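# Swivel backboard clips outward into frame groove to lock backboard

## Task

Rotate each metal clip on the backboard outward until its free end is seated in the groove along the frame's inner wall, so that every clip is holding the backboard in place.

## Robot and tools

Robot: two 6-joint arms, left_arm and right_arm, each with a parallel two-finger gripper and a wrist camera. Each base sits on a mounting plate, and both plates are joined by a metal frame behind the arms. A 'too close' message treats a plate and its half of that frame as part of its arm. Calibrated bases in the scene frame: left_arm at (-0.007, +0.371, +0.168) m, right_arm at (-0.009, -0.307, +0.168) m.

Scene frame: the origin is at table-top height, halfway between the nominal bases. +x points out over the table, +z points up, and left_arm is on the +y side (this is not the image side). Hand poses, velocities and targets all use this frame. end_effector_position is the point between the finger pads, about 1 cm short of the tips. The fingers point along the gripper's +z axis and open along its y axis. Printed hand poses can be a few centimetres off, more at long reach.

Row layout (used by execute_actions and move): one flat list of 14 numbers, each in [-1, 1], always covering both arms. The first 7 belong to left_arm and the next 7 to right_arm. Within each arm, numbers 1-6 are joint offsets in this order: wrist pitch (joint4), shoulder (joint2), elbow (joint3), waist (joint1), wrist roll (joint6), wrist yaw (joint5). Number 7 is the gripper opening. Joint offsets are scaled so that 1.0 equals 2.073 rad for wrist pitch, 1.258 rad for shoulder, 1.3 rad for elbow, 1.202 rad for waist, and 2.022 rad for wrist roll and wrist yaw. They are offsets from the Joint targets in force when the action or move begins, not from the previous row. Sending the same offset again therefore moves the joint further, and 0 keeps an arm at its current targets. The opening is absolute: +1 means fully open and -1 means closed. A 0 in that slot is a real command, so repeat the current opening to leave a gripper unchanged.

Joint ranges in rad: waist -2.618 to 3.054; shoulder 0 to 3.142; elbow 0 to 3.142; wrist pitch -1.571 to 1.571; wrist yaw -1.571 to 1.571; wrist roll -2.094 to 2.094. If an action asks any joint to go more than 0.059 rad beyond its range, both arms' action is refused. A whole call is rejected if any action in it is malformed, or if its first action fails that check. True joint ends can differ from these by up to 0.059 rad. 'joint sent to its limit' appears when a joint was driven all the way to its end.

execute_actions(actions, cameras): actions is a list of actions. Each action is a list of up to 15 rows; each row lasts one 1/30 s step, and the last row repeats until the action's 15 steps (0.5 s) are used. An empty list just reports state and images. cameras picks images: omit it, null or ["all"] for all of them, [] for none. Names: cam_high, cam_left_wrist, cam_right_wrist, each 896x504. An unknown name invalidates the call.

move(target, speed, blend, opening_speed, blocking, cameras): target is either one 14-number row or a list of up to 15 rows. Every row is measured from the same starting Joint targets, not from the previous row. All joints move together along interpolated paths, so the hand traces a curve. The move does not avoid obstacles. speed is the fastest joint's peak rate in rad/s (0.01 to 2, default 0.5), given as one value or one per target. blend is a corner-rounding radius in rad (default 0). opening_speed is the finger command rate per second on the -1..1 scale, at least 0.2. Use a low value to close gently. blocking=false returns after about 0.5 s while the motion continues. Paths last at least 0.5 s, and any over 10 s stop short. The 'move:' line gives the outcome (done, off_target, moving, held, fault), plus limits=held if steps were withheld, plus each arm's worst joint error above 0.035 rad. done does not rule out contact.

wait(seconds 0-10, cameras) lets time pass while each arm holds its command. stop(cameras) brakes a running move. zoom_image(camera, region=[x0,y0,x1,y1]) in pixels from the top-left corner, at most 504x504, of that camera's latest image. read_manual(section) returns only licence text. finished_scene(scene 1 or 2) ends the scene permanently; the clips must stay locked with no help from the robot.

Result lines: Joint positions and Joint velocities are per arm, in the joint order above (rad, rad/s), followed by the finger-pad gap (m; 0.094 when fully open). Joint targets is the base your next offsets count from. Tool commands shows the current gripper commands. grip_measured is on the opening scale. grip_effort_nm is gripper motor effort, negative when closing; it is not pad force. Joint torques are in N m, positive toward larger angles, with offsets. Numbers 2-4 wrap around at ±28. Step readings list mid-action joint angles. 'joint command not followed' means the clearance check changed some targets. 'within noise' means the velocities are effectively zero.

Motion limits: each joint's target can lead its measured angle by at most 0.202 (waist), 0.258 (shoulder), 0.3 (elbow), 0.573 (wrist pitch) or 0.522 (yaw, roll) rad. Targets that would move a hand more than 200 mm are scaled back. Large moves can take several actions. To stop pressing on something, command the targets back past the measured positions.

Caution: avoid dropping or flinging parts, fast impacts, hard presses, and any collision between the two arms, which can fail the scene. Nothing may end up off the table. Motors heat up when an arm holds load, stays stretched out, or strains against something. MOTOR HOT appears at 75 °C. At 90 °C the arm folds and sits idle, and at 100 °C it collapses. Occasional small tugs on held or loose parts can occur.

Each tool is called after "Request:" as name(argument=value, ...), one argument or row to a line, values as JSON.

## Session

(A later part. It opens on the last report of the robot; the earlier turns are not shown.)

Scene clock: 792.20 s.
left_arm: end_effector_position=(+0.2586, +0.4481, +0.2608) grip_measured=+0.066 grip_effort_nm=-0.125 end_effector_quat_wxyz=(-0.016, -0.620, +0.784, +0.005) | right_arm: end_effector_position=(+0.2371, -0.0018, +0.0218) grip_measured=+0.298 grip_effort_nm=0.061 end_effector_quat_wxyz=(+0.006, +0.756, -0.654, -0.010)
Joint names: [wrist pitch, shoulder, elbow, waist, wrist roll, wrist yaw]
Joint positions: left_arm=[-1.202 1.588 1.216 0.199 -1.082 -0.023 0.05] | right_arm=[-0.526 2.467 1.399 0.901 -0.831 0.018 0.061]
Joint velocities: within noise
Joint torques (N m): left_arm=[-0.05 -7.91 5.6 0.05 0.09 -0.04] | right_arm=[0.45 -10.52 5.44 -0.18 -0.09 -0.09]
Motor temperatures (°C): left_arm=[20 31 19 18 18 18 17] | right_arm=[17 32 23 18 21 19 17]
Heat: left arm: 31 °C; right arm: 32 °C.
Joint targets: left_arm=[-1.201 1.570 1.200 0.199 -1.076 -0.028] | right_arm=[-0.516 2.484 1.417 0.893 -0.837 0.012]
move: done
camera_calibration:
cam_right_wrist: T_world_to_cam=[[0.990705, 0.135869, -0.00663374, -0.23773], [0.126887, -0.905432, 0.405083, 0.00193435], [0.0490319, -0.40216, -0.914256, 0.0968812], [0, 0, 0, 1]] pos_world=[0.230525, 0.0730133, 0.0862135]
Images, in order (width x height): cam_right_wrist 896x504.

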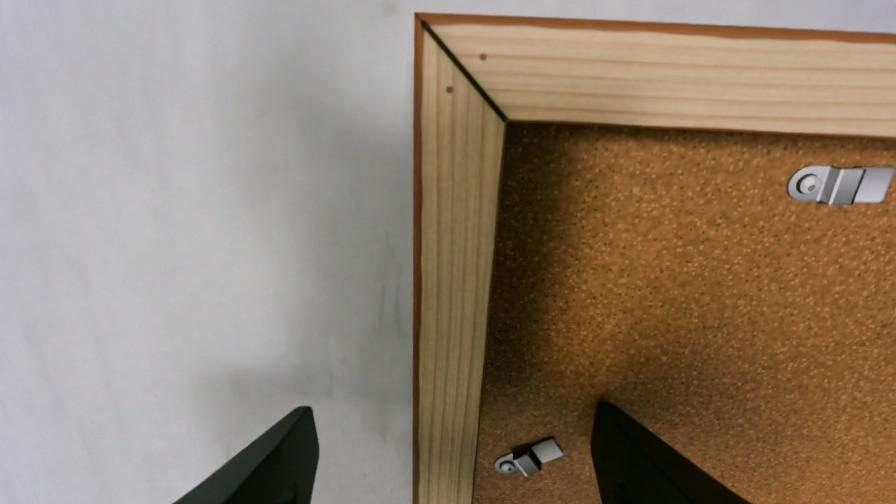

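Request:
move(
  target=[
    [0,0,0,0,0,0,0.064,-0.025,-0.06,0,0.030,0,0,0.3],
    [0,0,0,0,0,0,0.064,-0.035,-0.06,0,-0.0035,0,0,0.3],
    [0,0,0,0,0,0,0.064,-0.0130,0.006,0,-0.0035,0,0,0.3],
  ],
  cameras=["cam_right_wrist"],
  speed=0.2,
)

Scene clock: 800.63 s.
left_arm: end_effector_position=(+0.2586, +0.4481, +0.2608) grip_measured=+0.066 grip_effort_nm=-0.120 end_effector_quat_wxyz=(-0.016, -0.620, +0.784, +0.005) | right_arm: end_effector_position=(+0.2370, -0.0082, +0.0219) grip_measured=+0.298 grip_effort_nm=0.061 end_effector_quat_wxyz=(+0.018, +0.754, -0.657, -0.009)
Joint names: [wrist pitch, shoulder, elbow, waist, wrist roll, wrist yaw]
Joint positions: left_arm=[-1.202 1.588 1.216 0.199 -1.082 -0.023 0.05] | right_arm=[-0.551 2.468 1.403 0.891 -0.832 0.019 0.061]
Joint velocities: within noise
Joint torques (N m): left_arm=[-0.07 -7.72 5.6 -0.08 0.1 -0.06] | right_arm=[0.39 -9.95 5.04 0.34 -0.09 -0.11]
Motor temperatures (°C): left_arm=[20 31 19 18 18 18 17] | right_arm=[17 32 23 18 21 19 17]
Heat: left arm: 31 °C; right arm: 32 °C.
Joint targets: left_arm=[-1.201 1.570 1.200 0.199 -1.076 -0.028] | right_arm=[-0.543 2.491 1.417 0.889 -0.837 0.012]
move: done
camera_calibration:
cam_right_wrist: T_world_to_cam=[[0.991533, 0.127805, -0.0229886, -0.236726], [0.125587, -0.898776, 0.420035, -0.00389116], [0.0330209, -0.419366, -0.907217, 0.0979267], [0, 0, 0, 1]] pos_world=[0.231977, 0.0678246, 0.0850332]
Images, in order (width x height): cam_right_wrist 896x504.

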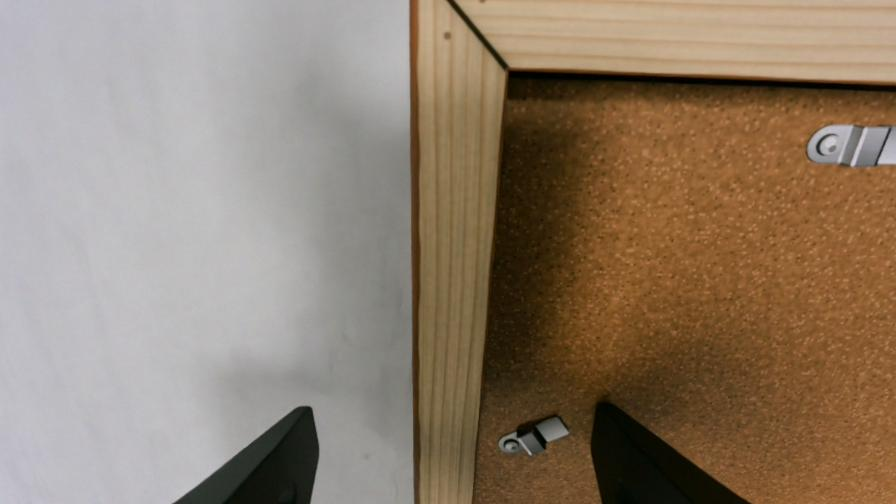

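Request:
move(
  target=[
    [0,0,0,0,0,0,0.064,-0.016,-0.06,0,0.0105,0,0,0.3],
    [0,0,0,0,0,0,0.064,0.0087,0.000,0,0.0105,0,0,0.3],
  ],
  cameras=["cam_right_wrist"],
  speed=0.2,
)

Scene clock: 807.03 s.
left_arm: end_effector_position=(+0.2586, +0.4481, +0.2608) grip_measured=+0.066 grip_effort_nm=-0.120 end_effector_quat_wxyz=(-0.016, -0.620, +0.784, +0.005) | right_arm: end_effector_position=(+0.2385, -0.0051, +0.0216) grip_measured=+0.298 grip_effort_nm=0.056 end_effector_quat_wxyz=(+0.011, +0.754, -0.656, -0.009)
Joint names: [wrist pitch, shoulder, elbow, waist, wrist roll, wrist yaw]
Joint positions: left_arm=[-1.202 1.588 1.216 0.199 -1.082 -0.023 0.05] | right_arm=[-0.537 2.469 1.403 0.894 -0.832 0.02 0.061]
Joint velocities: within noise
Joint torques (N m): left_arm=[-0.09 -8.03 5.46 -0.09 0.09 -0.04] | right_arm=[0.46 -10 5.11 1.31 -0.08 -0.11]
Motor temperatures (°C): left_arm=[20 31 19 18 18 18 17] | right_arm=[17 32 23 18 21 19 17]
Heat: left arm: 31 °C; right arm: 32 °C.
Joint targets: left_arm=[-1.201 1.570 1.200 0.199 -1.076 -0.028] | right_arm=[-0.525 2.492 1.417 0.902 -0.837 0.012]
move: done
camera_calibration:
cam_right_wrist: T_world_to_cam=[[0.991419, 0.130142, -0.0123227, -0.238779], [0.123597, -0.90249, 0.412596, -0.000540836], [0.0425751, -0.410579, -0.910831, 0.096699], [0, 0, 0, 1]] pos_world=[0.23268, 0.0702896, 0.0853571]
Images, in order (width x height): cam_right_wrist 896x504.

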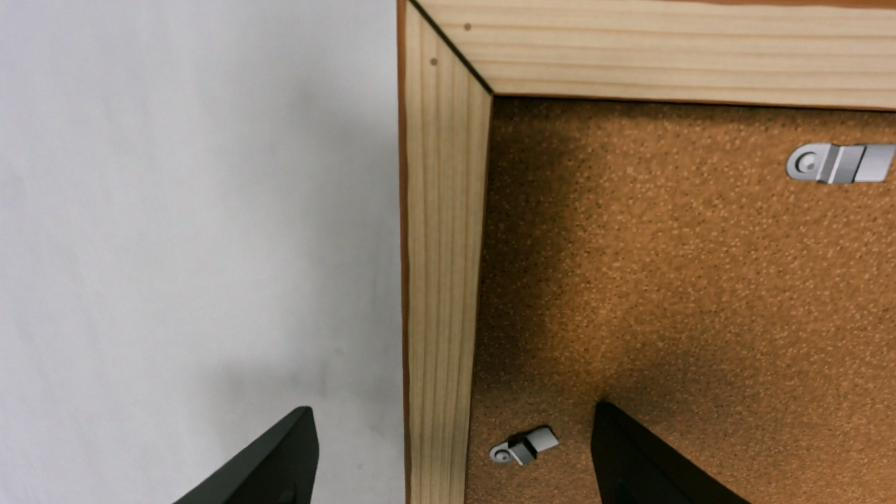

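Request:
move(
  target=[0,0,0,0,0,0,0.064,0.002,0.009,0,0.0,0,0,0.0],
  cameras=["cam_right_wrist"],
  speed=0.2,
  opening_speed=0.5,
)

Request:
zoom_image(
  camera="cam_right_wrist",
  region=[380, 370, 620, 504],
)

Request:
move(
  target=[0,0,0,0,0,0,0.064,0,0,0,0.0,0,0,-0.25],
  cameras=["cam_right_wrist"],
  speed=0.2,
  opening_speed=0.4,
)

Request:
zoom_image(
  camera="cam_right_wrist",
  region=[380, 370, 620, 504],
)

Scene clock: 819.80 s.
left_arm: end_effector_position=(+0.2586, +0.4481, +0.2608) grip_measured=+0.066 grip_effort_nm=-0.125 end_effector_quat_wxyz=(-0.016, -0.620, +0.784, +0.005) | right_arm: end_effector_position=(+0.2424, -0.0032, +0.0206) grip_measured=+0.002 grip_effort_nm=-0.164 end_effector_quat_wxyz=(+0.003, +0.754, -0.657, -0.004)
Joint names: [wrist pitch, shoulder, elbow, waist, wrist roll, wrist yaw]
Joint positions: left_arm=[-1.202 1.588 1.216 0.199 -1.082 -0.023 0.05] | right_arm=[-0.519 2.471 1.403 0.894 -0.832 0.03 0.047]
Joint velocities: within noise
Joint torques (N m): left_arm=[-0.07 -8.03 5.45 -0.08 0.07 -0.05] | right_arm=[0.34 -9.22 5.09 1.33 -0.09 -0.21]
Motor temperatures (°C): left_arm=[20 31 19 18 18 18 17] | right_arm=[17 30 23 18 21 19 17]
Heat: left arm: 31 °C; right arm: 30 °C.
Joint targets: left_arm=[-1.201 1.570 1.200 0.199 -1.076 -0.028] | right_arm=[-0.521 2.503 1.417 0.902 -0.837 0.012]
move: done
camera_calibration:
cam_right_wrist: T_world_to_cam=[[0.991536, 0.129685, 0.00616707, -0.243272], [0.115821, -0.905002, 0.409338, 0.00305316], [0.058666, -0.405159, -0.912362, 0.0926129], [0, 0, 0, 1]] pos_world=[0.235426, 0.0718347, 0.084747]
Images, in order (width x height): cam_right_wrist 896x504.

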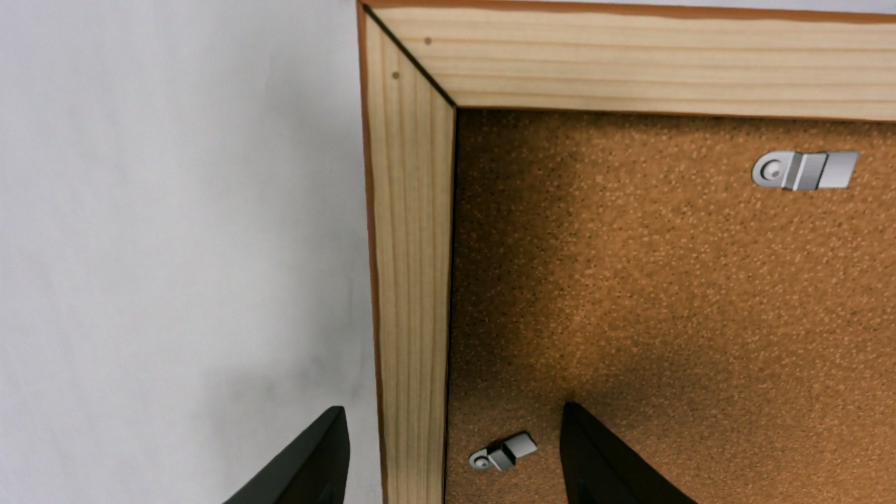

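Scaled by 2.100.

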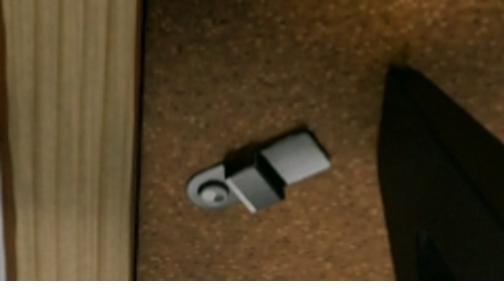

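Scene clock: 820.63 s.
left_arm: end_effector_position=(+0.2586, +0.4481, +0.2608) grip_measured=+0.066 grip_effort_nm=-0.129 end_effector_quat_wxyz=(-0.016, -0.620, +0.784, +0.005) | right_arm: end_effector_position=(+0.2433, -0.0021, +0.0205) grip_measured=-0.248 grip_effort_nm=-0.164 end_effector_quat_wxyz=(+0.000, +0.754, -0.657, -0.004)
Joint names: [wrist pitch, shoulder, elbow, waist, wrist roll, wrist yaw]
Joint positions: left_arm=[-1.202 1.588 1.216 0.199 -1.082 -0.023 0.05] | right_arm=[-0.513 2.472 1.403 0.894 -0.832 0.03 0.035]
Joint velocities: within noise
Joint torques (N m): left_arm=[-0.06 -7.87 5.57 0.02 0.11 -0.02] | right_arm=[0.28 -9.29 5.09 1.32 -0.09 -0.21]
Motor temperatures (°C): left_arm=[20 31 19 18 18 18 17] | right_arm=[17 30 23 18 21 19 17]
Heat: left arm: 31 °C; right arm: 30 °C.
Joint targets: left_arm=[-1.201 1.570 1.200 0.199 -1.076 -0.028] | right_arm=[-0.521 2.503 1.417 0.902 -0.837 0.012]
move: done
camera_calibration:
cam_right_wrist: T_world_to_cam=[[0.991534, 0.12943, 0.0103618, -0.244392], [0.114131, -0.906819, 0.405776, 0.00447826], [0.0619158, -0.401158, -0.913914, 0.0921159], [0, 0, 0, 1]] pos_world=[0.236108, 0.0726456, 0.0849012]
Images, in order (width x height): cam_right_wrist 896x504.

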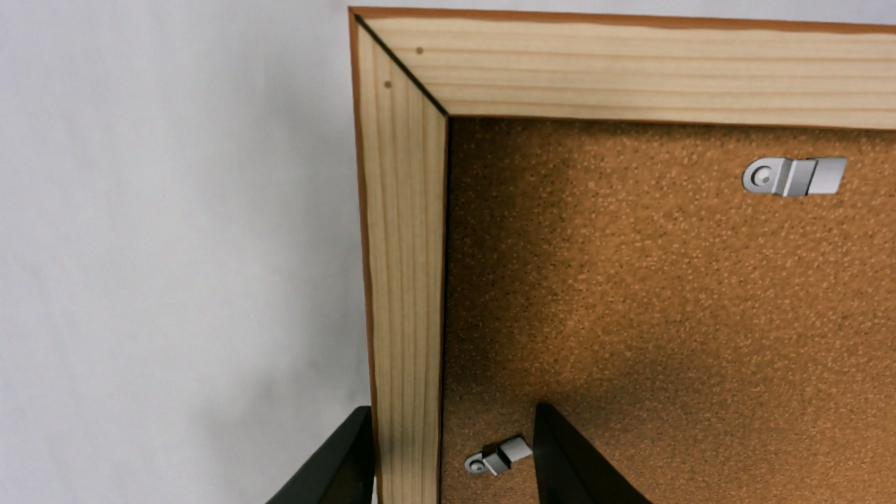

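Scaled by 2.100.

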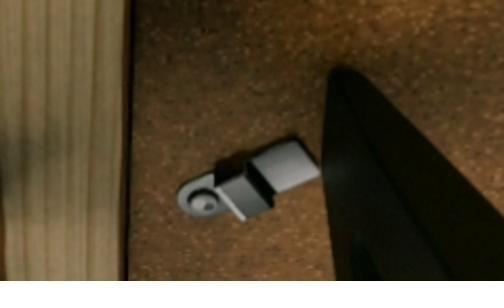

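Request:
move(
  target=[0,0,0,0,0,0,0.064,0,0,0,0.0,0,0,-0.4],
  cameras=["cam_right_wrist"],
  speed=0.2,
  opening_speed=0.4,
)

Request:
zoom_image(
  camera="cam_right_wrist",
  region=[380, 370, 620, 504],
)

Scene clock: 832.17 s.
left_arm: end_effector_position=(+0.2586, +0.4481, +0.2608) grip_measured=+0.066 grip_effort_nm=-0.125 end_effector_quat_wxyz=(-0.016, -0.620, +0.784, +0.005) | right_arm: end_effector_position=(+0.2422, -0.0012, +0.0211) grip_measured=-0.397 grip_effort_nm=-0.193 end_effector_quat_wxyz=(+0.001, +0.756, -0.655, -0.005)
Joint names: [wrist pitch, shoulder, elbow, waist, wrist roll, wrist yaw]
Joint positions: left_arm=[-1.202 1.588 1.216 0.199 -1.082 -0.023 0.05] | right_arm=[-0.518 2.472 1.406 0.897 -0.834 0.029 0.028]
Joint velocities: within noise
Joint torques (N m): left_arm=[-0.08 -7.77 5.55 -0.02 0.09 -0.04] | right_arm=[0.33 -9.29 4.89 0.94 -0.06 -0.2]
Motor temperatures (°C): left_arm=[20 31 19 18 18 18 17] | right_arm=[17 30 23 18 21 19 17]
Heat: left arm: 31 °C; right arm: 30 °C.
Joint targets: left_arm=[-1.201 1.570 1.200 0.199 -1.076 -0.028] | right_arm=[-0.521 2.503 1.417 0.902 -0.837 0.012]
move: done
camera_calibration:
cam_right_wrist: T_world_to_cam=[[0.990841, 0.134813, 0.00776849, -0.243182], [0.120072, -0.905899, 0.406115, 0.0037725], [0.061787, -0.401462, -0.913789, 0.0931144], [0, 0, 0, 1]] pos_world=[0.234749, 0.0735835, 0.085444]
Images, in order (width x height): cam_right_wrist 896x504.

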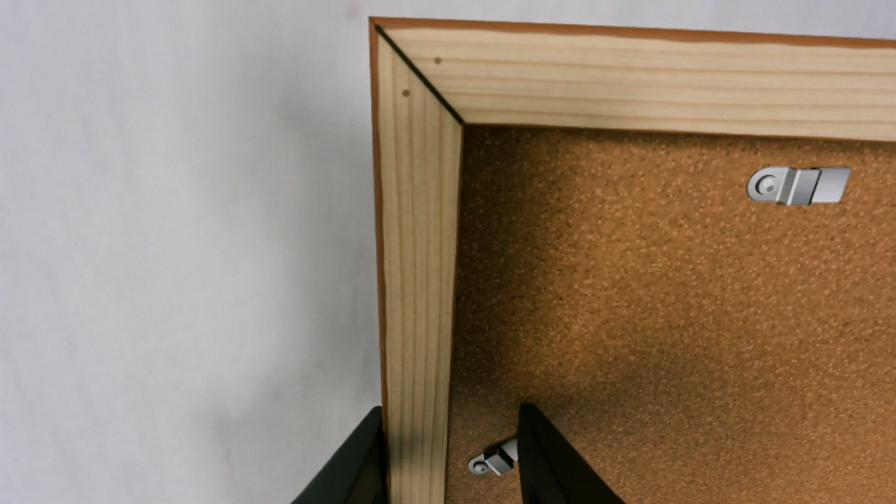

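Scaled by 2.100.

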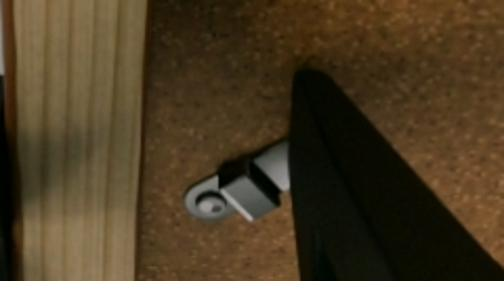

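Request:
move(
  target=[
    [0,0,0,0,0,0,0.064,-0.01,-0.045,0,0.0,0,0,-0.1],
    [0,0,0,0,0,0,0.064,0.0,-0.020,0,0.0,0,0,-0.1],
    [0,0,0,0,0,0,0.064,0.0043,-0.016,0,0.0,0,0,-0.3],
  ],
  cameras=["cam_right_wrist"],
  speed=0.2,
)

Scene clock: 851.93 s.
left_arm: end_effector_position=(+0.2586, +0.4481, +0.2608) grip_measured=+0.066 grip_effort_nm=-0.115 end_effector_quat_wxyz=(-0.016, -0.620, +0.784, +0.005) | right_arm: end_effector_position=(+0.2416, +0.0000, +0.0212) grip_measured=-0.298 grip_effort_nm=-0.164 end_effector_quat_wxyz=(+0.000, +0.756, -0.655, -0.008)
Joint names: [wrist pitch, shoulder, elbow, waist, wrist roll, wrist yaw]
Joint positions: left_arm=[-1.202 1.588 1.216 0.199 -1.082 -0.023 0.05] | right_arm=[-0.516 2.471 1.406 0.897 -0.834 0.022 0.033]
Joint velocities: within noise
Joint torques (N m): left_arm=[-0.04 -7.79 5.52 0.06 0.1 -0.04] | right_arm=[0.41 -11.08 4.89 1.03 -0.07 -0.12]
Motor temperatures (°C): left_arm=[20 31 19 18 18 18 17] | right_arm=[17 30 23 18 21 19 17]
Heat: left arm: 31 °C; right arm: 30 °C.
Joint targets: left_arm=[-1.201 1.570 1.200 0.199 -1.076 -0.028] | right_arm=[-0.512 2.483 1.417 0.902 -0.837 0.012]
move: done
camera_calibration:
cam_right_wrist: T_world_to_cam=[[0.990876, 0.134681, 0.00505325, -0.242778], [0.121414, -0.908287, 0.40034, 0.00463468], [0.0585082, -0.396074, -0.916353, 0.0946098], [0, 0, 0, 1]] pos_world=[0.234464, 0.0743798, 0.0860673]
Images, in order (width x height): cam_right_wrist 896x504.

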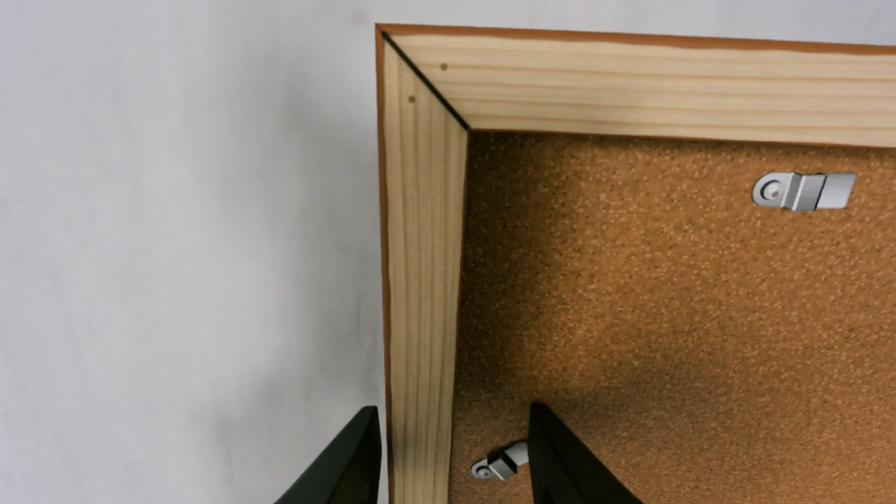

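Request:
move(
  target=[
    [0,0,0,0,0,0,0.064,-0.03,-0.065,0,-0.0125,0,0,-0.1],
    [0,0,0,0,0,0,0.064,-0.01,-0.045,0,-0.0125,0,0,-0.1],
    [0,0,0,0,0,0,0.064,-0.0024,-0.006,0,-0.0125,0,0,-0.1],
  ],
  cameras=["cam_right_wrist"],
  speed=0.2,
)

Scene clock: 858.77 s.
left_arm: end_effector_position=(+0.2586, +0.4481, +0.2608) grip_measured=+0.066 grip_effort_nm=-0.129 end_effector_quat_wxyz=(-0.016, -0.620, +0.784, +0.005) | right_arm: end_effector_position=(+0.2416, -0.0019, +0.0229) grip_measured=-0.102 grip_effort_nm=0.066 end_effector_quat_wxyz=(+0.003, +0.755, -0.656, -0.008)
Joint names: [wrist pitch, shoulder, elbow, waist, wrist roll, wrist yaw]
Joint positions: left_arm=[-1.202 1.588 1.216 0.199 -1.082 -0.023 0.05] | right_arm=[-0.527 2.467 1.406 0.894 -0.834 0.022 0.042]
Joint velocities: within noise
Joint torques (N m): left_arm=[-0.08 -7.86 5.57 -0.12 0.1 -0.07] | right_arm=[0.47 -11.29 4.94 -0.16 -0.05 -0.13]
Motor temperatures (°C): left_arm=[20 31 19 18 18 18 17] | right_arm=[17 31 22 18 21 19 17]
Heat: left arm: 31 °C; right arm: 31 °C.
Joint targets: left_arm=[-1.201 1.570 1.200 0.199 -1.076 -0.028] | right_arm=[-0.517 2.475 1.417 0.887 -0.837 0.012]
move: done
camera_calibration:
cam_right_wrist: T_world_to_cam=[[0.991263, 0.131903, 0.000202122, -0.242519], [0.120582, -0.90681, 0.403925, 0.00236828], [0.053462, -0.400371, -0.914792, 0.0965886], [0, 0, 0, 1]] pos_world=[0.23495, 0.0728077, 0.0874509]
Images, in order (width x height): cam_right_wrist 896x504.

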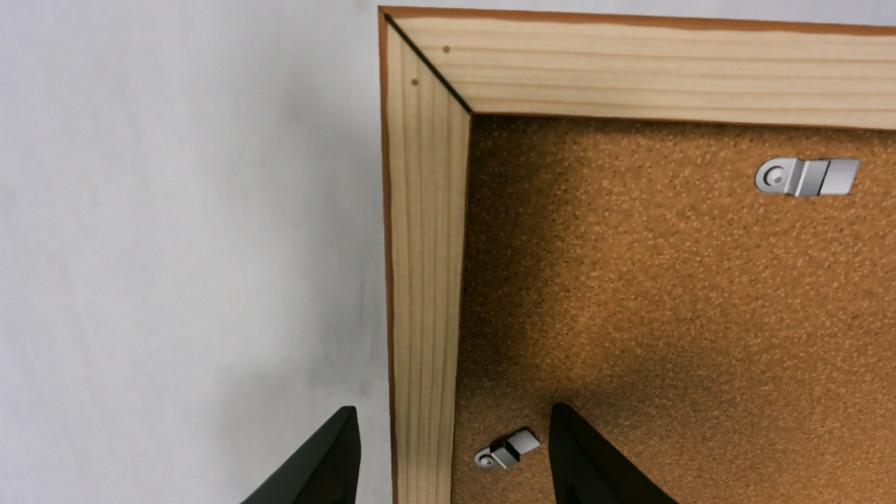

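Request:
move(
  target=[
    [0,0,0,0,0,0,0.064,-0.0125,0,0,0,0,0,-0.1],
    [0,0,0,0,0,0,0.064,-0.0125,0.0,0,0,0,0,-0.3],
  ],
  cameras=["cam_right_wrist"],
  speed=0.2,
)

Request:
zoom_image(
  camera="cam_right_wrist",
  region=[380, 370, 620, 504],
)

Scene clock: 868.23 s.
left_arm: end_effector_position=(+0.2586, +0.4481, +0.2608) grip_measured=+0.066 grip_effort_nm=-0.120 end_effector_quat_wxyz=(-0.016, -0.620, +0.784, +0.005) | right_arm: end_effector_position=(+0.2405, -0.0032, +0.0229) grip_measured=-0.298 grip_effort_nm=-0.154 end_effector_quat_wxyz=(+0.007, +0.755, -0.656, -0.008)
Joint names: [wrist pitch, shoulder, elbow, waist, wrist roll, wrist yaw]
Joint positions: left_arm=[-1.202 1.588 1.216 0.199 -1.082 -0.023 0.05] | right_arm=[-0.534 2.467 1.406 0.894 -0.834 0.022 0.033]
Joint velocities: within noise
Joint torques (N m): left_arm=[-0.07 -7.76 5.55 0.01 0.1 -0.02] | right_arm=[0.25 -11.3 4.88 -0.14 -0.06 -0.13]
Motor temperatures (°C): left_arm=[20 31 19 18 18 18 17] | right_arm=[17 32 22 18 21 19 17]
Heat: left arm: 31 °C; right arm: 32 °C.
Joint targets: left_arm=[-1.201 1.570 1.200 0.199 -1.076 -0.028] | right_arm=[-0.543 2.475 1.417 0.887 -0.837 0.012]
move: done
camera_calibration:
cam_right_wrist: T_world_to_cam=[[0.991218, 0.132152, -0.00484334, -0.241137], [0.122603, -0.904636, 0.40817, 0.00072581], [0.049559, -0.405179, -0.912893, 0.0970175], [0, 0, 0, 1]] pos_world=[0.234122, 0.0718328, 0.0871025]
Images, in order (width x height): cam_right_wrist 896x504.

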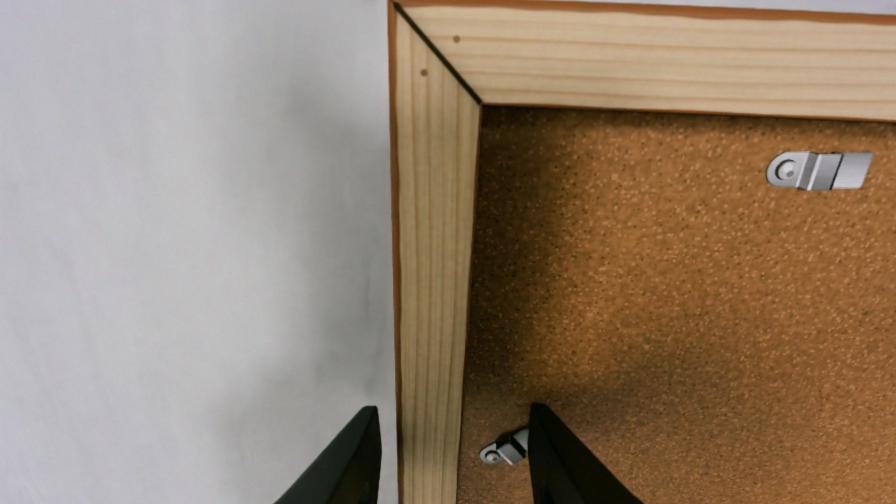

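Scaled by 2.100.

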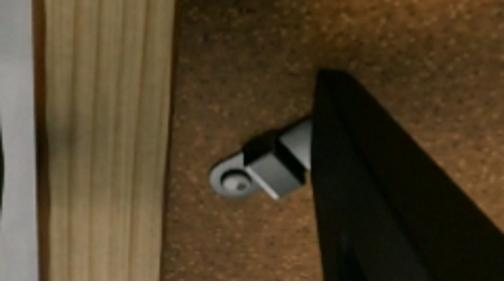

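Request:
move(
  target=[
    [0,0,0,0,0,0,0.064,0.002,0.012,0,0,0,0,-0.3],
    [0,0,0,0,0,0,0.064,0.002,0.012,0,0,0,0,-0.42],
  ],
  cameras=["cam_right_wrist"],
  speed=0.2,
  opening_speed=0.4,
)

Request:
zoom_image(
  camera="cam_right_wrist",
  region=[380, 370, 620, 504],
)

Scene clock: 875.40 s.
left_arm: end_effector_position=(+0.2586, +0.4481, +0.2608) grip_measured=+0.066 grip_effort_nm=-0.120 end_effector_quat_wxyz=(-0.016, -0.620, +0.784, +0.005) | right_arm: end_effector_position=(+0.2404, -0.0035, +0.0219) grip_measured=-0.418 grip_effort_nm=-0.154 end_effector_quat_wxyz=(+0.007, +0.755, -0.656, -0.008)
Joint names: [wrist pitch, shoulder, elbow, waist, wrist roll, wrist yaw]
Joint positions: left_arm=[-1.202 1.588 1.216 0.199 -1.082 -0.023 0.05] | right_arm=[-0.532 2.469 1.406 0.893 -0.834 0.022 0.027]
Joint velocities: within noise
Joint torques (N m): left_arm=[-0.08 -7.8 5.53 -0.08 0.09 -0.03] | right_arm=[0.28 -10.18 4.9 -0.06 -0.06 -0.13]
Motor temperatures (°C): left_arm=[20 31 19 18 18 18 17] | right_arm=[17 32 22 18 21 19 17]
Heat: left arm: 31 °C; right arm: 32 °C.
Joint targets: left_arm=[-1.201 1.570 1.200 0.199 -1.076 -0.028] | right_arm=[-0.539 2.490 1.417 0.887 -0.837 0.012]
move: done
camera_calibration:
cam_right_wrist: T_world_to_cam=[[0.991258, 0.131813, -0.00569794, -0.240968], [0.122602, -0.904315, 0.408881, 0.00084716], [0.0487433, -0.406006, -0.91257, 0.096156], [0, 0, 0, 1]] pos_world=[0.23407, 0.0715687, 0.0860296]
Images, in order (width x height): cam_right_wrist 896x504.

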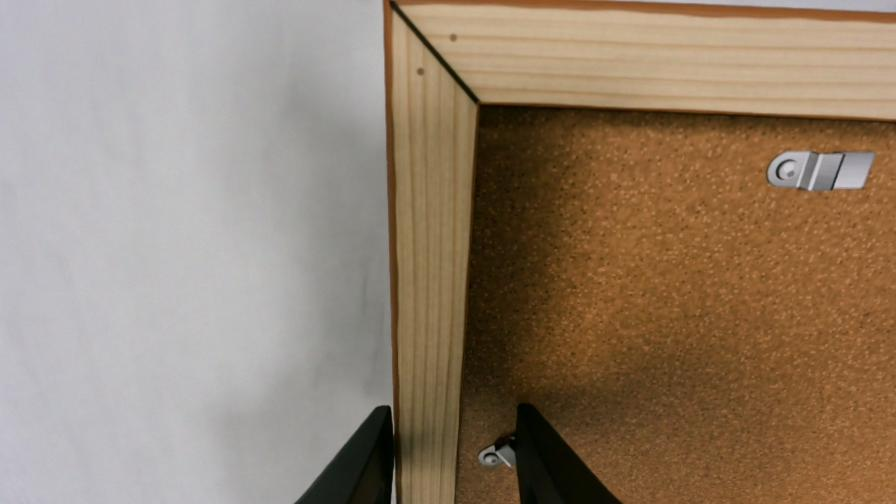

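Scaled by 2.100.

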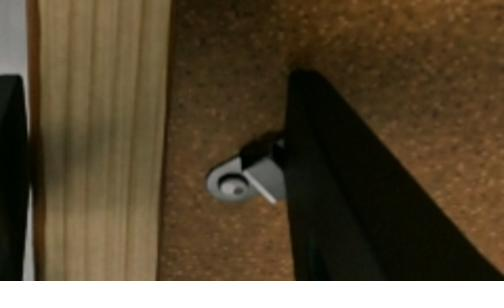

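Request:
move(
  target=[
    [0,0,0,0,0,0,0.064,0.002,0.008,0,0,0,0,-0.42],
    [0,0,0,0,0,0,0.064,0.002,0.008,0,0,0,0,-0.5],
  ],
  cameras=["cam_right_wrist"],
  speed=0.2,
  opening_speed=0.4,
)

Request:
zoom_image(
  camera="cam_right_wrist",
  region=[380, 370, 620, 504],
)

Scene clock: 889.83 s.
left_arm: end_effector_position=(+0.2586, +0.4481, +0.2608) grip_measured=+0.066 grip_effort_nm=-0.120 end_effector_quat_wxyz=(-0.016, -0.620, +0.784, +0.005) | right_arm: end_effector_position=(+0.2409, -0.0036, +0.0215) grip_measured=-0.494 grip_effort_nm=-0.369 end_effector_quat_wxyz=(+0.007, +0.758, -0.653, -0.008)
Joint names: [wrist pitch, shoulder, elbow, waist, wrist roll, wrist yaw]
Joint positions: left_arm=[-1.202 1.588 1.216 0.199 -1.082 -0.023 0.05] | right_arm=[-0.53 2.471 1.406 0.893 -0.843 0.023 0.024]
Joint velocities: within noise
Joint torques (N m): left_arm=[-0.05 -7.82 5.67 -0.01 0.06 -0.01] | right_arm=[0.31 -9.39 4.89 -0.03 0.03 -0.13]
Motor temperatures (°C): left_arm=[20 31 19 18 18 18 17] | right_arm=[17 30 22 18 21 19 17]
Heat: left arm: 31 °C; right arm: 30 °C.
Joint targets: left_arm=[-1.201 1.570 1.200 0.199 -1.076 -0.028] | right_arm=[-0.535 2.500 1.417 0.887 -0.837 0.012]
move: done
camera_calibration:
cam_right_wrist: T_world_to_cam=[[0.990125, 0.140109, -0.00462297, -0.241097], [0.129741, -0.903371, 0.408765, -0.000860256], [0.0530953, -0.405328, -0.912628, 0.0946247], [0, 0, 0, 1]] pos_world=[0.233804, 0.0713568, 0.0855942]
Images, in order (width x height): cam_right_wrist 896x504.

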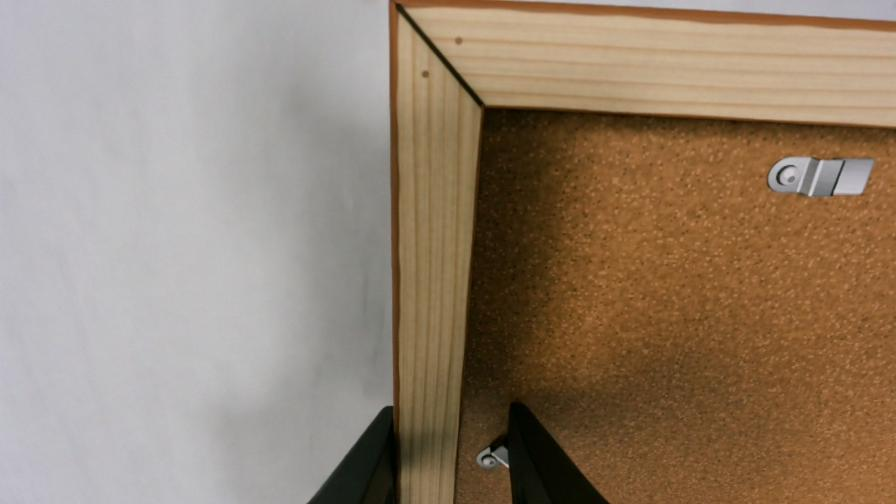

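Scaled by 2.100.

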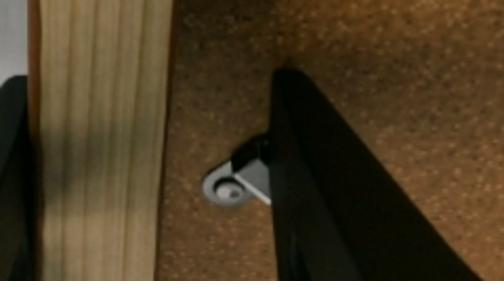

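Request:
move(
  target=[0,0,0,0,0,0,0.064,0,0,0,0,0,0,-0.54],
  cameras=["cam_right_wrist"],
  speed=0.2,
  opening_speed=0.4,
)

Request:
zoom_image(
  camera="cam_right_wrist",
  region=[380, 370, 620, 504],
)

Scene clock: 894.00 s.
left_arm: end_effector_position=(+0.2586, +0.4481, +0.2608) grip_measured=+0.066 grip_effort_nm=-0.125 end_effector_quat_wxyz=(-0.016, -0.620, +0.784, +0.005) | right_arm: end_effector_position=(+0.2397, -0.0023, +0.0215) grip_measured=-0.537 grip_effort_nm=-0.222 end_effector_quat_wxyz=(+0.006, +0.758, -0.652, -0.013)
Joint names: [wrist pitch, shoulder, elbow, waist, wrist roll, wrist yaw]
Joint positions: left_arm=[-1.202 1.588 1.216 0.199 -1.082 -0.023 0.05] | right_arm=[-0.529 2.471 1.406 0.893 -0.845 0.013 0.022]
Joint velocities: within noise
Joint torques (N m): left_arm=[-0.09 -7.99 5.55 -0.23 0.1 -0.02] | right_arm=[0.3 -9.39 4.9 -0.03 0.04 -0.05]
Motor temperatures (°C): left_arm=[20 31 19 18 18 18 17] | right_arm=[17 29 22 18 21 19 17]
Heat: left arm: 31 °C; right arm: 29 °C.
Joint targets: left_arm=[-1.201 1.570 1.200 0.199 -1.076 -0.028] | right_arm=[-0.535 2.500 1.417 0.887 -0.837 0.012]
move: done
camera_calibration:
cam_right_wrist: T_world_to_cam=[[0.989939, 0.141129, -0.0101637, -0.240001], [0.133296, -0.906082, 0.401557, -0.000250663], [0.047462, -0.398872, -0.915778, 0.0966755], [0, 0, 0, 1]] pos_world=[0.233032, 0.0722051, 0.0861946]
Images, in order (width x height): cam_right_wrist 896x504.

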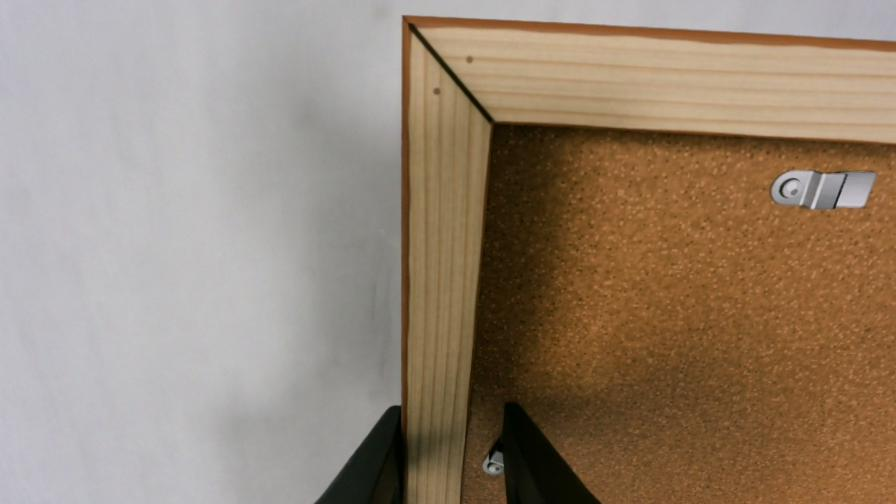

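Scaled by 2.100.

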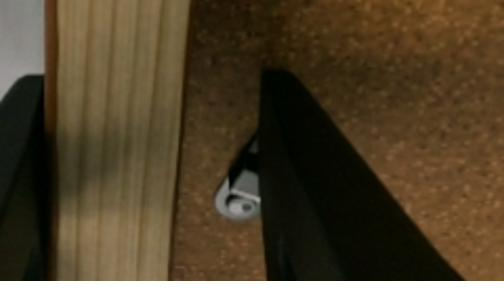

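Request:
move(
  target=[0,0,0,0,0,0,0.064,0,0,0,0,0,0,-0.59],
  cameras=["cam_right_wrist"],
  speed=0.2,
  opening_speed=0.4,
)

Request:
zoom_image(
  camera="cam_right_wrist",
  region=[380, 370, 620, 504],
)

Scene clock: 898.00 s.
left_arm: end_effector_position=(+0.2586, +0.4481, +0.2608) grip_measured=+0.066 grip_effort_nm=-0.115 end_effector_quat_wxyz=(-0.016, -0.620, +0.784, +0.005) | right_arm: end_effector_position=(+0.2391, -0.0020, +0.0215) grip_measured=-0.587 grip_effort_nm=-0.208 end_effector_quat_wxyz=(+0.007, +0.758, -0.652, -0.014)
Joint names: [wrist pitch, shoulder, elbow, waist, wrist roll, wrist yaw]
Joint positions: left_arm=[-1.202 1.588 1.216 0.199 -1.082 -0.023 0.05] | right_arm=[-0.529 2.471 1.406 0.893 -0.845 0.009 0.019]
Joint velocities: within noise
Joint torques (N m): left_arm=[-0.09 -7.8 5.52 -0.17 0.07 -0.05] | right_arm=[0.29 -9.39 4.9 0.03 0.04 -0.01]
Motor temperatures (°C): left_arm=[20 31 19 18 18 18 17] | right_arm=[17 29 22 18 21 19 17]
Heat: left arm: 31 °C; right arm: 29 °C.
Joint targets: left_arm=[-1.201 1.570 1.200 0.199 -1.076 -0.028] | right_arm=[-0.535 2.500 1.417 0.887 -0.837 0.012]
move: done
camera_calibration:
cam_right_wrist: T_world_to_cam=[[0.989907, 0.141121, -0.0130038, -0.239406], [0.134538, -0.906946, 0.399184, -0.000100248], [0.0445396, -0.396905, -0.916778, 0.0975901], [0, 0, 0, 1]] pos_world=[0.232657, 0.0724283, 0.0863953]
Images, in order (width x height): cam_right_wrist 896x504.

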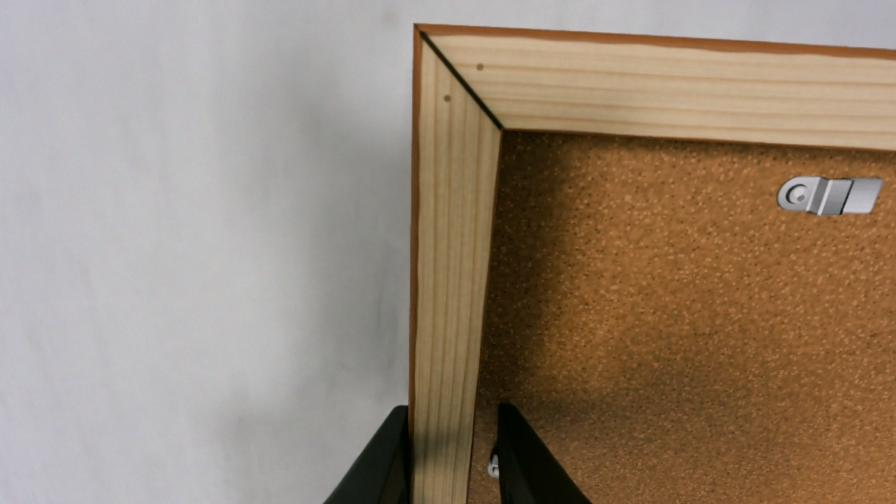

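Scaled by 2.100.

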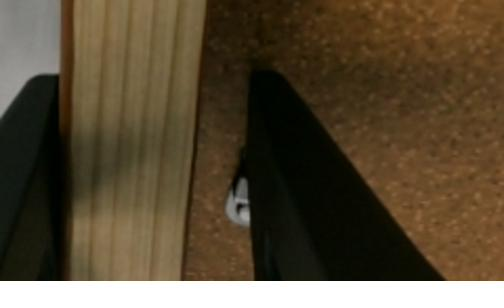

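Request:
move(
  target=[
    [0,0,0,0,0,0,0.064,0,0,0,0,0,0,-0.4],
    [0,0,0,0,0,0,0.064,-0.05,-0.08,0,0,0,0,-0.4],
    [0,0,0,0,0,0,0.064,-0.05,-0.08,-0.0331,-0.010,0,0,0],
    [0,0,0,0,0,0,0.064,-0.02,-0.05,-0.0331,0.0129,0,0,0],
    [0,0,0,0,0,0,0.064,0.0106,-0.028,-0.0331,0.0129,0,0,0],
  ],
  cameras=["cam_right_wrist"],
  speed=0.25,
)

Request:
zoom_image(
  camera="cam_right_wrist",
  region=[380, 370, 620, 504],
)

Scene clock: 927.40 s.
left_arm: end_effector_position=(+0.2586, +0.4481, +0.2608) grip_measured=+0.066 grip_effort_nm=-0.129 end_effector_quat_wxyz=(-0.016, -0.620, +0.784, +0.005) | right_arm: end_effector_position=(+0.2360, -0.0038, +0.0238) grip_measured=-0.002 grip_effort_nm=0.061 end_effector_quat_wxyz=(+0.006, +0.758, -0.652, -0.015)
Joint names: [wrist pitch, shoulder, elbow, waist, wrist roll, wrist yaw]
Joint positions: left_arm=[-1.202 1.588 1.216 0.199 -1.082 -0.023 0.05] | right_arm=[-0.523 2.455 1.385 0.896 -0.842 0.009 0.047]
Joint velocities: within noise
Joint torques (N m): left_arm=[-0.04 -7.88 5.6 -0.02 0.07 -0.03] | right_arm=[0.43 -11.02 3.34 1.11 0.03 0]
Motor temperatures (°C): left_arm=[20 31 19 18 18 18 17] | right_arm=[17 29 22 18 21 19 17]
Heat: left arm: 31 °C; right arm: 29 °C.
Joint targets: left_arm=[-1.201 1.570 1.200 0.199 -1.076 -0.028] | right_arm=[-0.513 2.465 1.374 0.902 -0.837 0.012]
move: done
camera_calibration:
cam_right_wrist: T_world_to_cam=[[0.98981, 0.14184, -0.0125905, -0.236013], [0.135092, -0.907395, 0.397975, -0.00232534], [0.0450241, -0.39562, -0.91731, 0.0989671], [0, 0, 0, 1]] pos_world=[0.229466, 0.0705194, 0.0887374]
Images, in order (width x height): cam_right_wrist 896x504.

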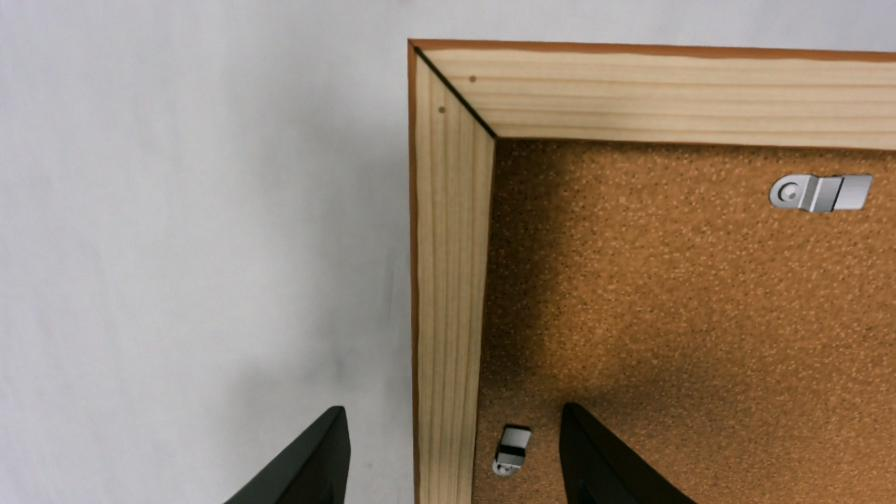

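Scaled by 2.100.

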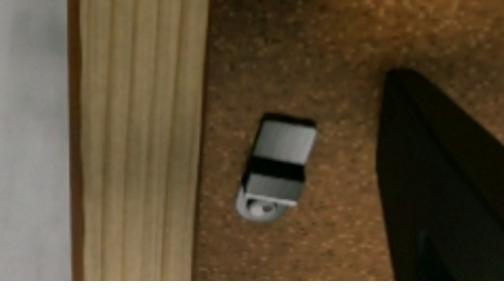

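Request:
move(
  target=[
    [0,0,0,0,0,0,0.064,-0.01,-0.06,-0.0223,-0.015,0,0,0],
    [0,0,0,0,0,0,0.064,0.0,-0.04,-0.0223,-0.015,0,0,0],
    [0,0,0,0,0,0,0.064,0.0116,-0.004,-0.0223,-0.015,0,0,0],
  ],
  cameras=["cam_right_wrist"],
  speed=0.25,
)

Scene clock: 946.60 s.
left_arm: end_effector_position=(+0.2586, +0.4481, +0.2608) grip_measured=+0.066 grip_effort_nm=-0.134 end_effector_quat_wxyz=(-0.016, -0.620, +0.784, +0.005) | right_arm: end_effector_position=(+0.2349, -0.0080, +0.0217) grip_measured=-0.002 grip_effort_nm=0.056 end_effector_quat_wxyz=(+0.004, +0.757, -0.654, -0.015)
Joint names: [wrist pitch, shoulder, elbow, waist, wrist roll, wrist yaw]
Joint positions: left_arm=[-1.202 1.588 1.216 0.199 -1.082 -0.023 0.05] | right_arm=[-0.497 2.447 1.356 0.891 -0.842 0.009 0.047]
Joint velocities: within noise
Joint torques (N m): left_arm=[-0.06 -7.82 5.49 -0.12 0.09 -0.06] | right_arm=[0.45 -10.67 3.19 -0.08 0.02 0]
Motor temperatures (°C): left_arm=[20 31 19 18 18 18 17] | right_arm=[17 31 22 18 21 19 17]
Heat: left arm: 31 °C; right arm: 31 °C.
Joint targets: left_arm=[-1.201 1.570 1.200 0.199 -1.076 -0.028] | right_arm=[-0.489 2.460 1.345 0.884 -0.837 0.012]
move: done
camera_calibration:
cam_right_wrist: T_world_to_cam=[[0.990507, 0.137175, -0.00885332, -0.23458], [0.12945, -0.909183, 0.395763, -0.00384405], [0.0462394, -0.393153, -0.91831, 0.0952158], [0, 0, 0, 1]] pos_world=[0.228448, 0.0661178, 0.0868821]
Images, in order (width x height): cam_right_wrist 896x504.

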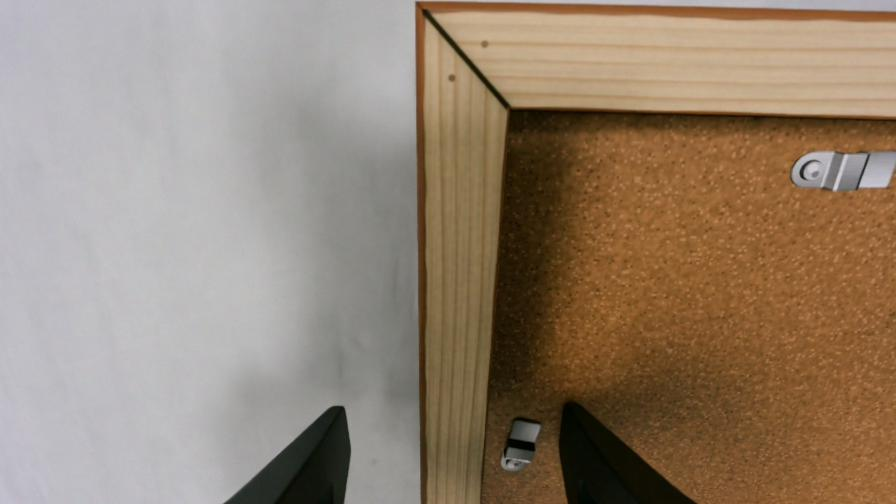

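Request:
move(
  target=[
    [0,0,0,0,0,0,0.064,-0.015,-0.045,0,-0.0075,0,0,0],
    [0,0,0,0,0,0,0.064,-0.015,-0.03,0,-0.0075,0,0,0],
    [0,0,0,0,0,0,0.064,-0.0025,0.005,0,-0.0075,0,0,0],
  ],
  cameras=["cam_right_wrist"],
  speed=0.25,
)

Scene clock: 954.00 s.
left_arm: end_effector_position=(+0.2586, +0.4481, +0.2608) grip_measured=+0.066 grip_effort_nm=-0.125 end_effector_quat_wxyz=(-0.016, -0.620, +0.784, +0.005) | right_arm: end_effector_position=(+0.2368, -0.0117, +0.0214) grip_measured=-0.002 grip_effort_nm=0.051 end_effector_quat_wxyz=(+0.007, +0.753, -0.657, -0.014)
Joint names: [wrist pitch, shoulder, elbow, waist, wrist roll, wrist yaw]
Joint positions: left_arm=[-1.202 1.588 1.216 0.199 -1.082 -0.023 0.05] | right_arm=[-0.503 2.448 1.356 0.881 -0.842 0.01 0.047]
Joint velocities: within noise
Joint torques (N m): left_arm=[-0.04 -7.91 5.53 -0.03 0.09 -0.02] | right_arm=[0.44 -10.1 3.23 -0.01 0.02 -0.01]
Motor temperatures (°C): left_arm=[20 31 19 18 18 18 17] | right_arm=[17 30 22 18 21 19 17]
Heat: left arm: 31 °C; right arm: 30 °C.
Joint targets: left_arm=[-1.201 1.570 1.200 0.199 -1.076 -0.028] | right_arm=[-0.494 2.466 1.345 0.875 -0.837 0.012]
move: done
camera_calibration:
cam_right_wrist: T_world_to_cam=[[0.991743, 0.127532, -0.0134674, -0.236334], [0.12224, -0.908359, 0.399926, -0.00569492], [0.0387702, -0.39827, -0.916448, 0.0951026], [0, 0, 0, 1]] pos_world=[0.231392, 0.0628437, 0.0862514]
Images, in order (width x height): cam_right_wrist 896x504.

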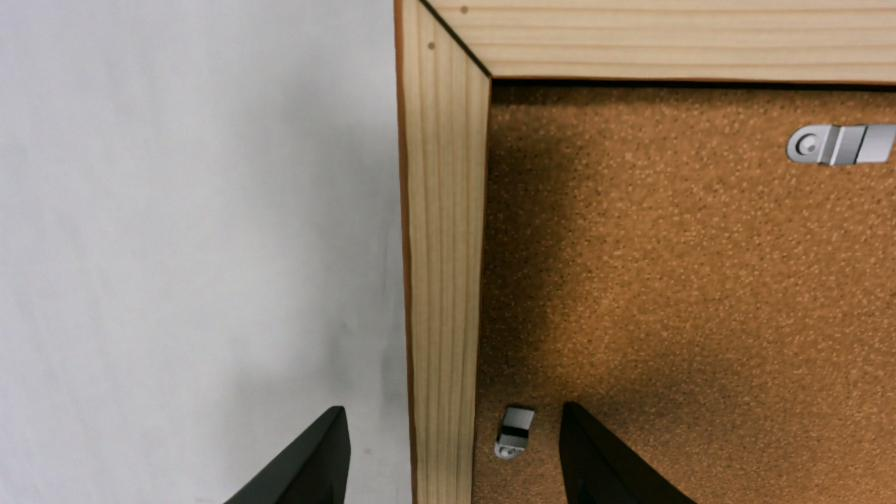

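Request:
move(
  target=[0,0,0,0,0,0,0.064,0.003,0.0,0,0,0,0,-0.4],
  cameras=["cam_right_wrist"],
  opening_speed=0.4,
)

Request:
zoom_image(
  camera="cam_right_wrist",
  region=[380, 370, 620, 504],
)

Scene clock: 959.90 s.
left_arm: end_effector_position=(+0.2586, +0.4481, +0.2608) grip_measured=+0.066 grip_effort_nm=-0.125 end_effector_quat_wxyz=(-0.016, -0.620, +0.784, +0.005) | right_arm: end_effector_position=(+0.2396, -0.0100, +0.0211) grip_measured=-0.398 grip_effort_nm=-0.159 end_effector_quat_wxyz=(+0.001, +0.753, -0.657, -0.012)
Joint names: [wrist pitch, shoulder, elbow, waist, wrist roll, wrist yaw]
Joint positions: left_arm=[-1.202 1.588 1.216 0.199 -1.082 -0.023 0.05] | right_arm=[-0.49 2.449 1.356 0.881 -0.842 0.015 0.028]
Joint velocities: within noise
Joint torques (N m): left_arm=[-0.08 -7.98 5.57 0.03 0.09 -0.05] | right_arm=[0.39 -10.22 3.25 -0.08 0.02 -0.06]
Motor temperatures (°C): left_arm=[20 31 19 18 18 18 17] | right_arm=[17 30 22 18 21 19 17]
Heat: left arm: 31 °C; right arm: 30 °C.
Joint targets: left_arm=[-1.201 1.570 1.200 0.199 -1.076 -0.028] | right_arm=[-0.488 2.466 1.345 0.875 -0.837 0.012]
move: done
camera_calibration:
cam_right_wrist: T_world_to_cam=[[0.991886, 0.127131, -0.000305217, -0.23964], [0.116853, -0.910743, 0.396096, -0.00299522], [0.0500781, -0.392917, -0.918209, 0.0927538], [0, 0, 0, 1]] pos_world=[0.2334, 0.0641823, 0.0862806]
Images, in order (width x height): cam_right_wrist 896x504.

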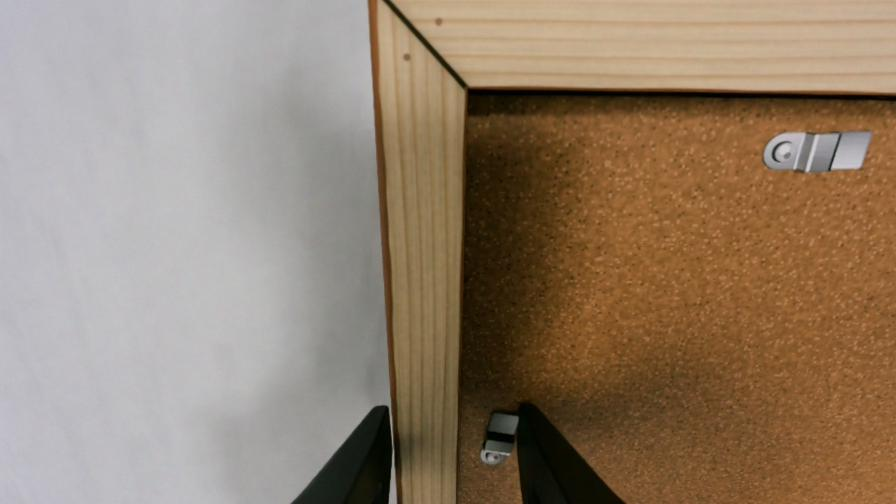

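Scaled by 2.100.

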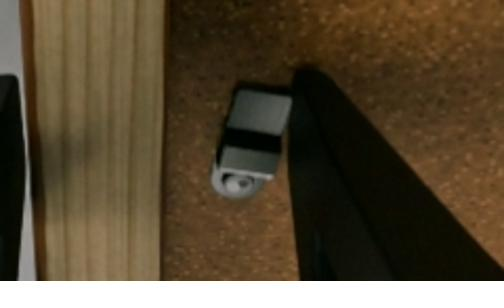

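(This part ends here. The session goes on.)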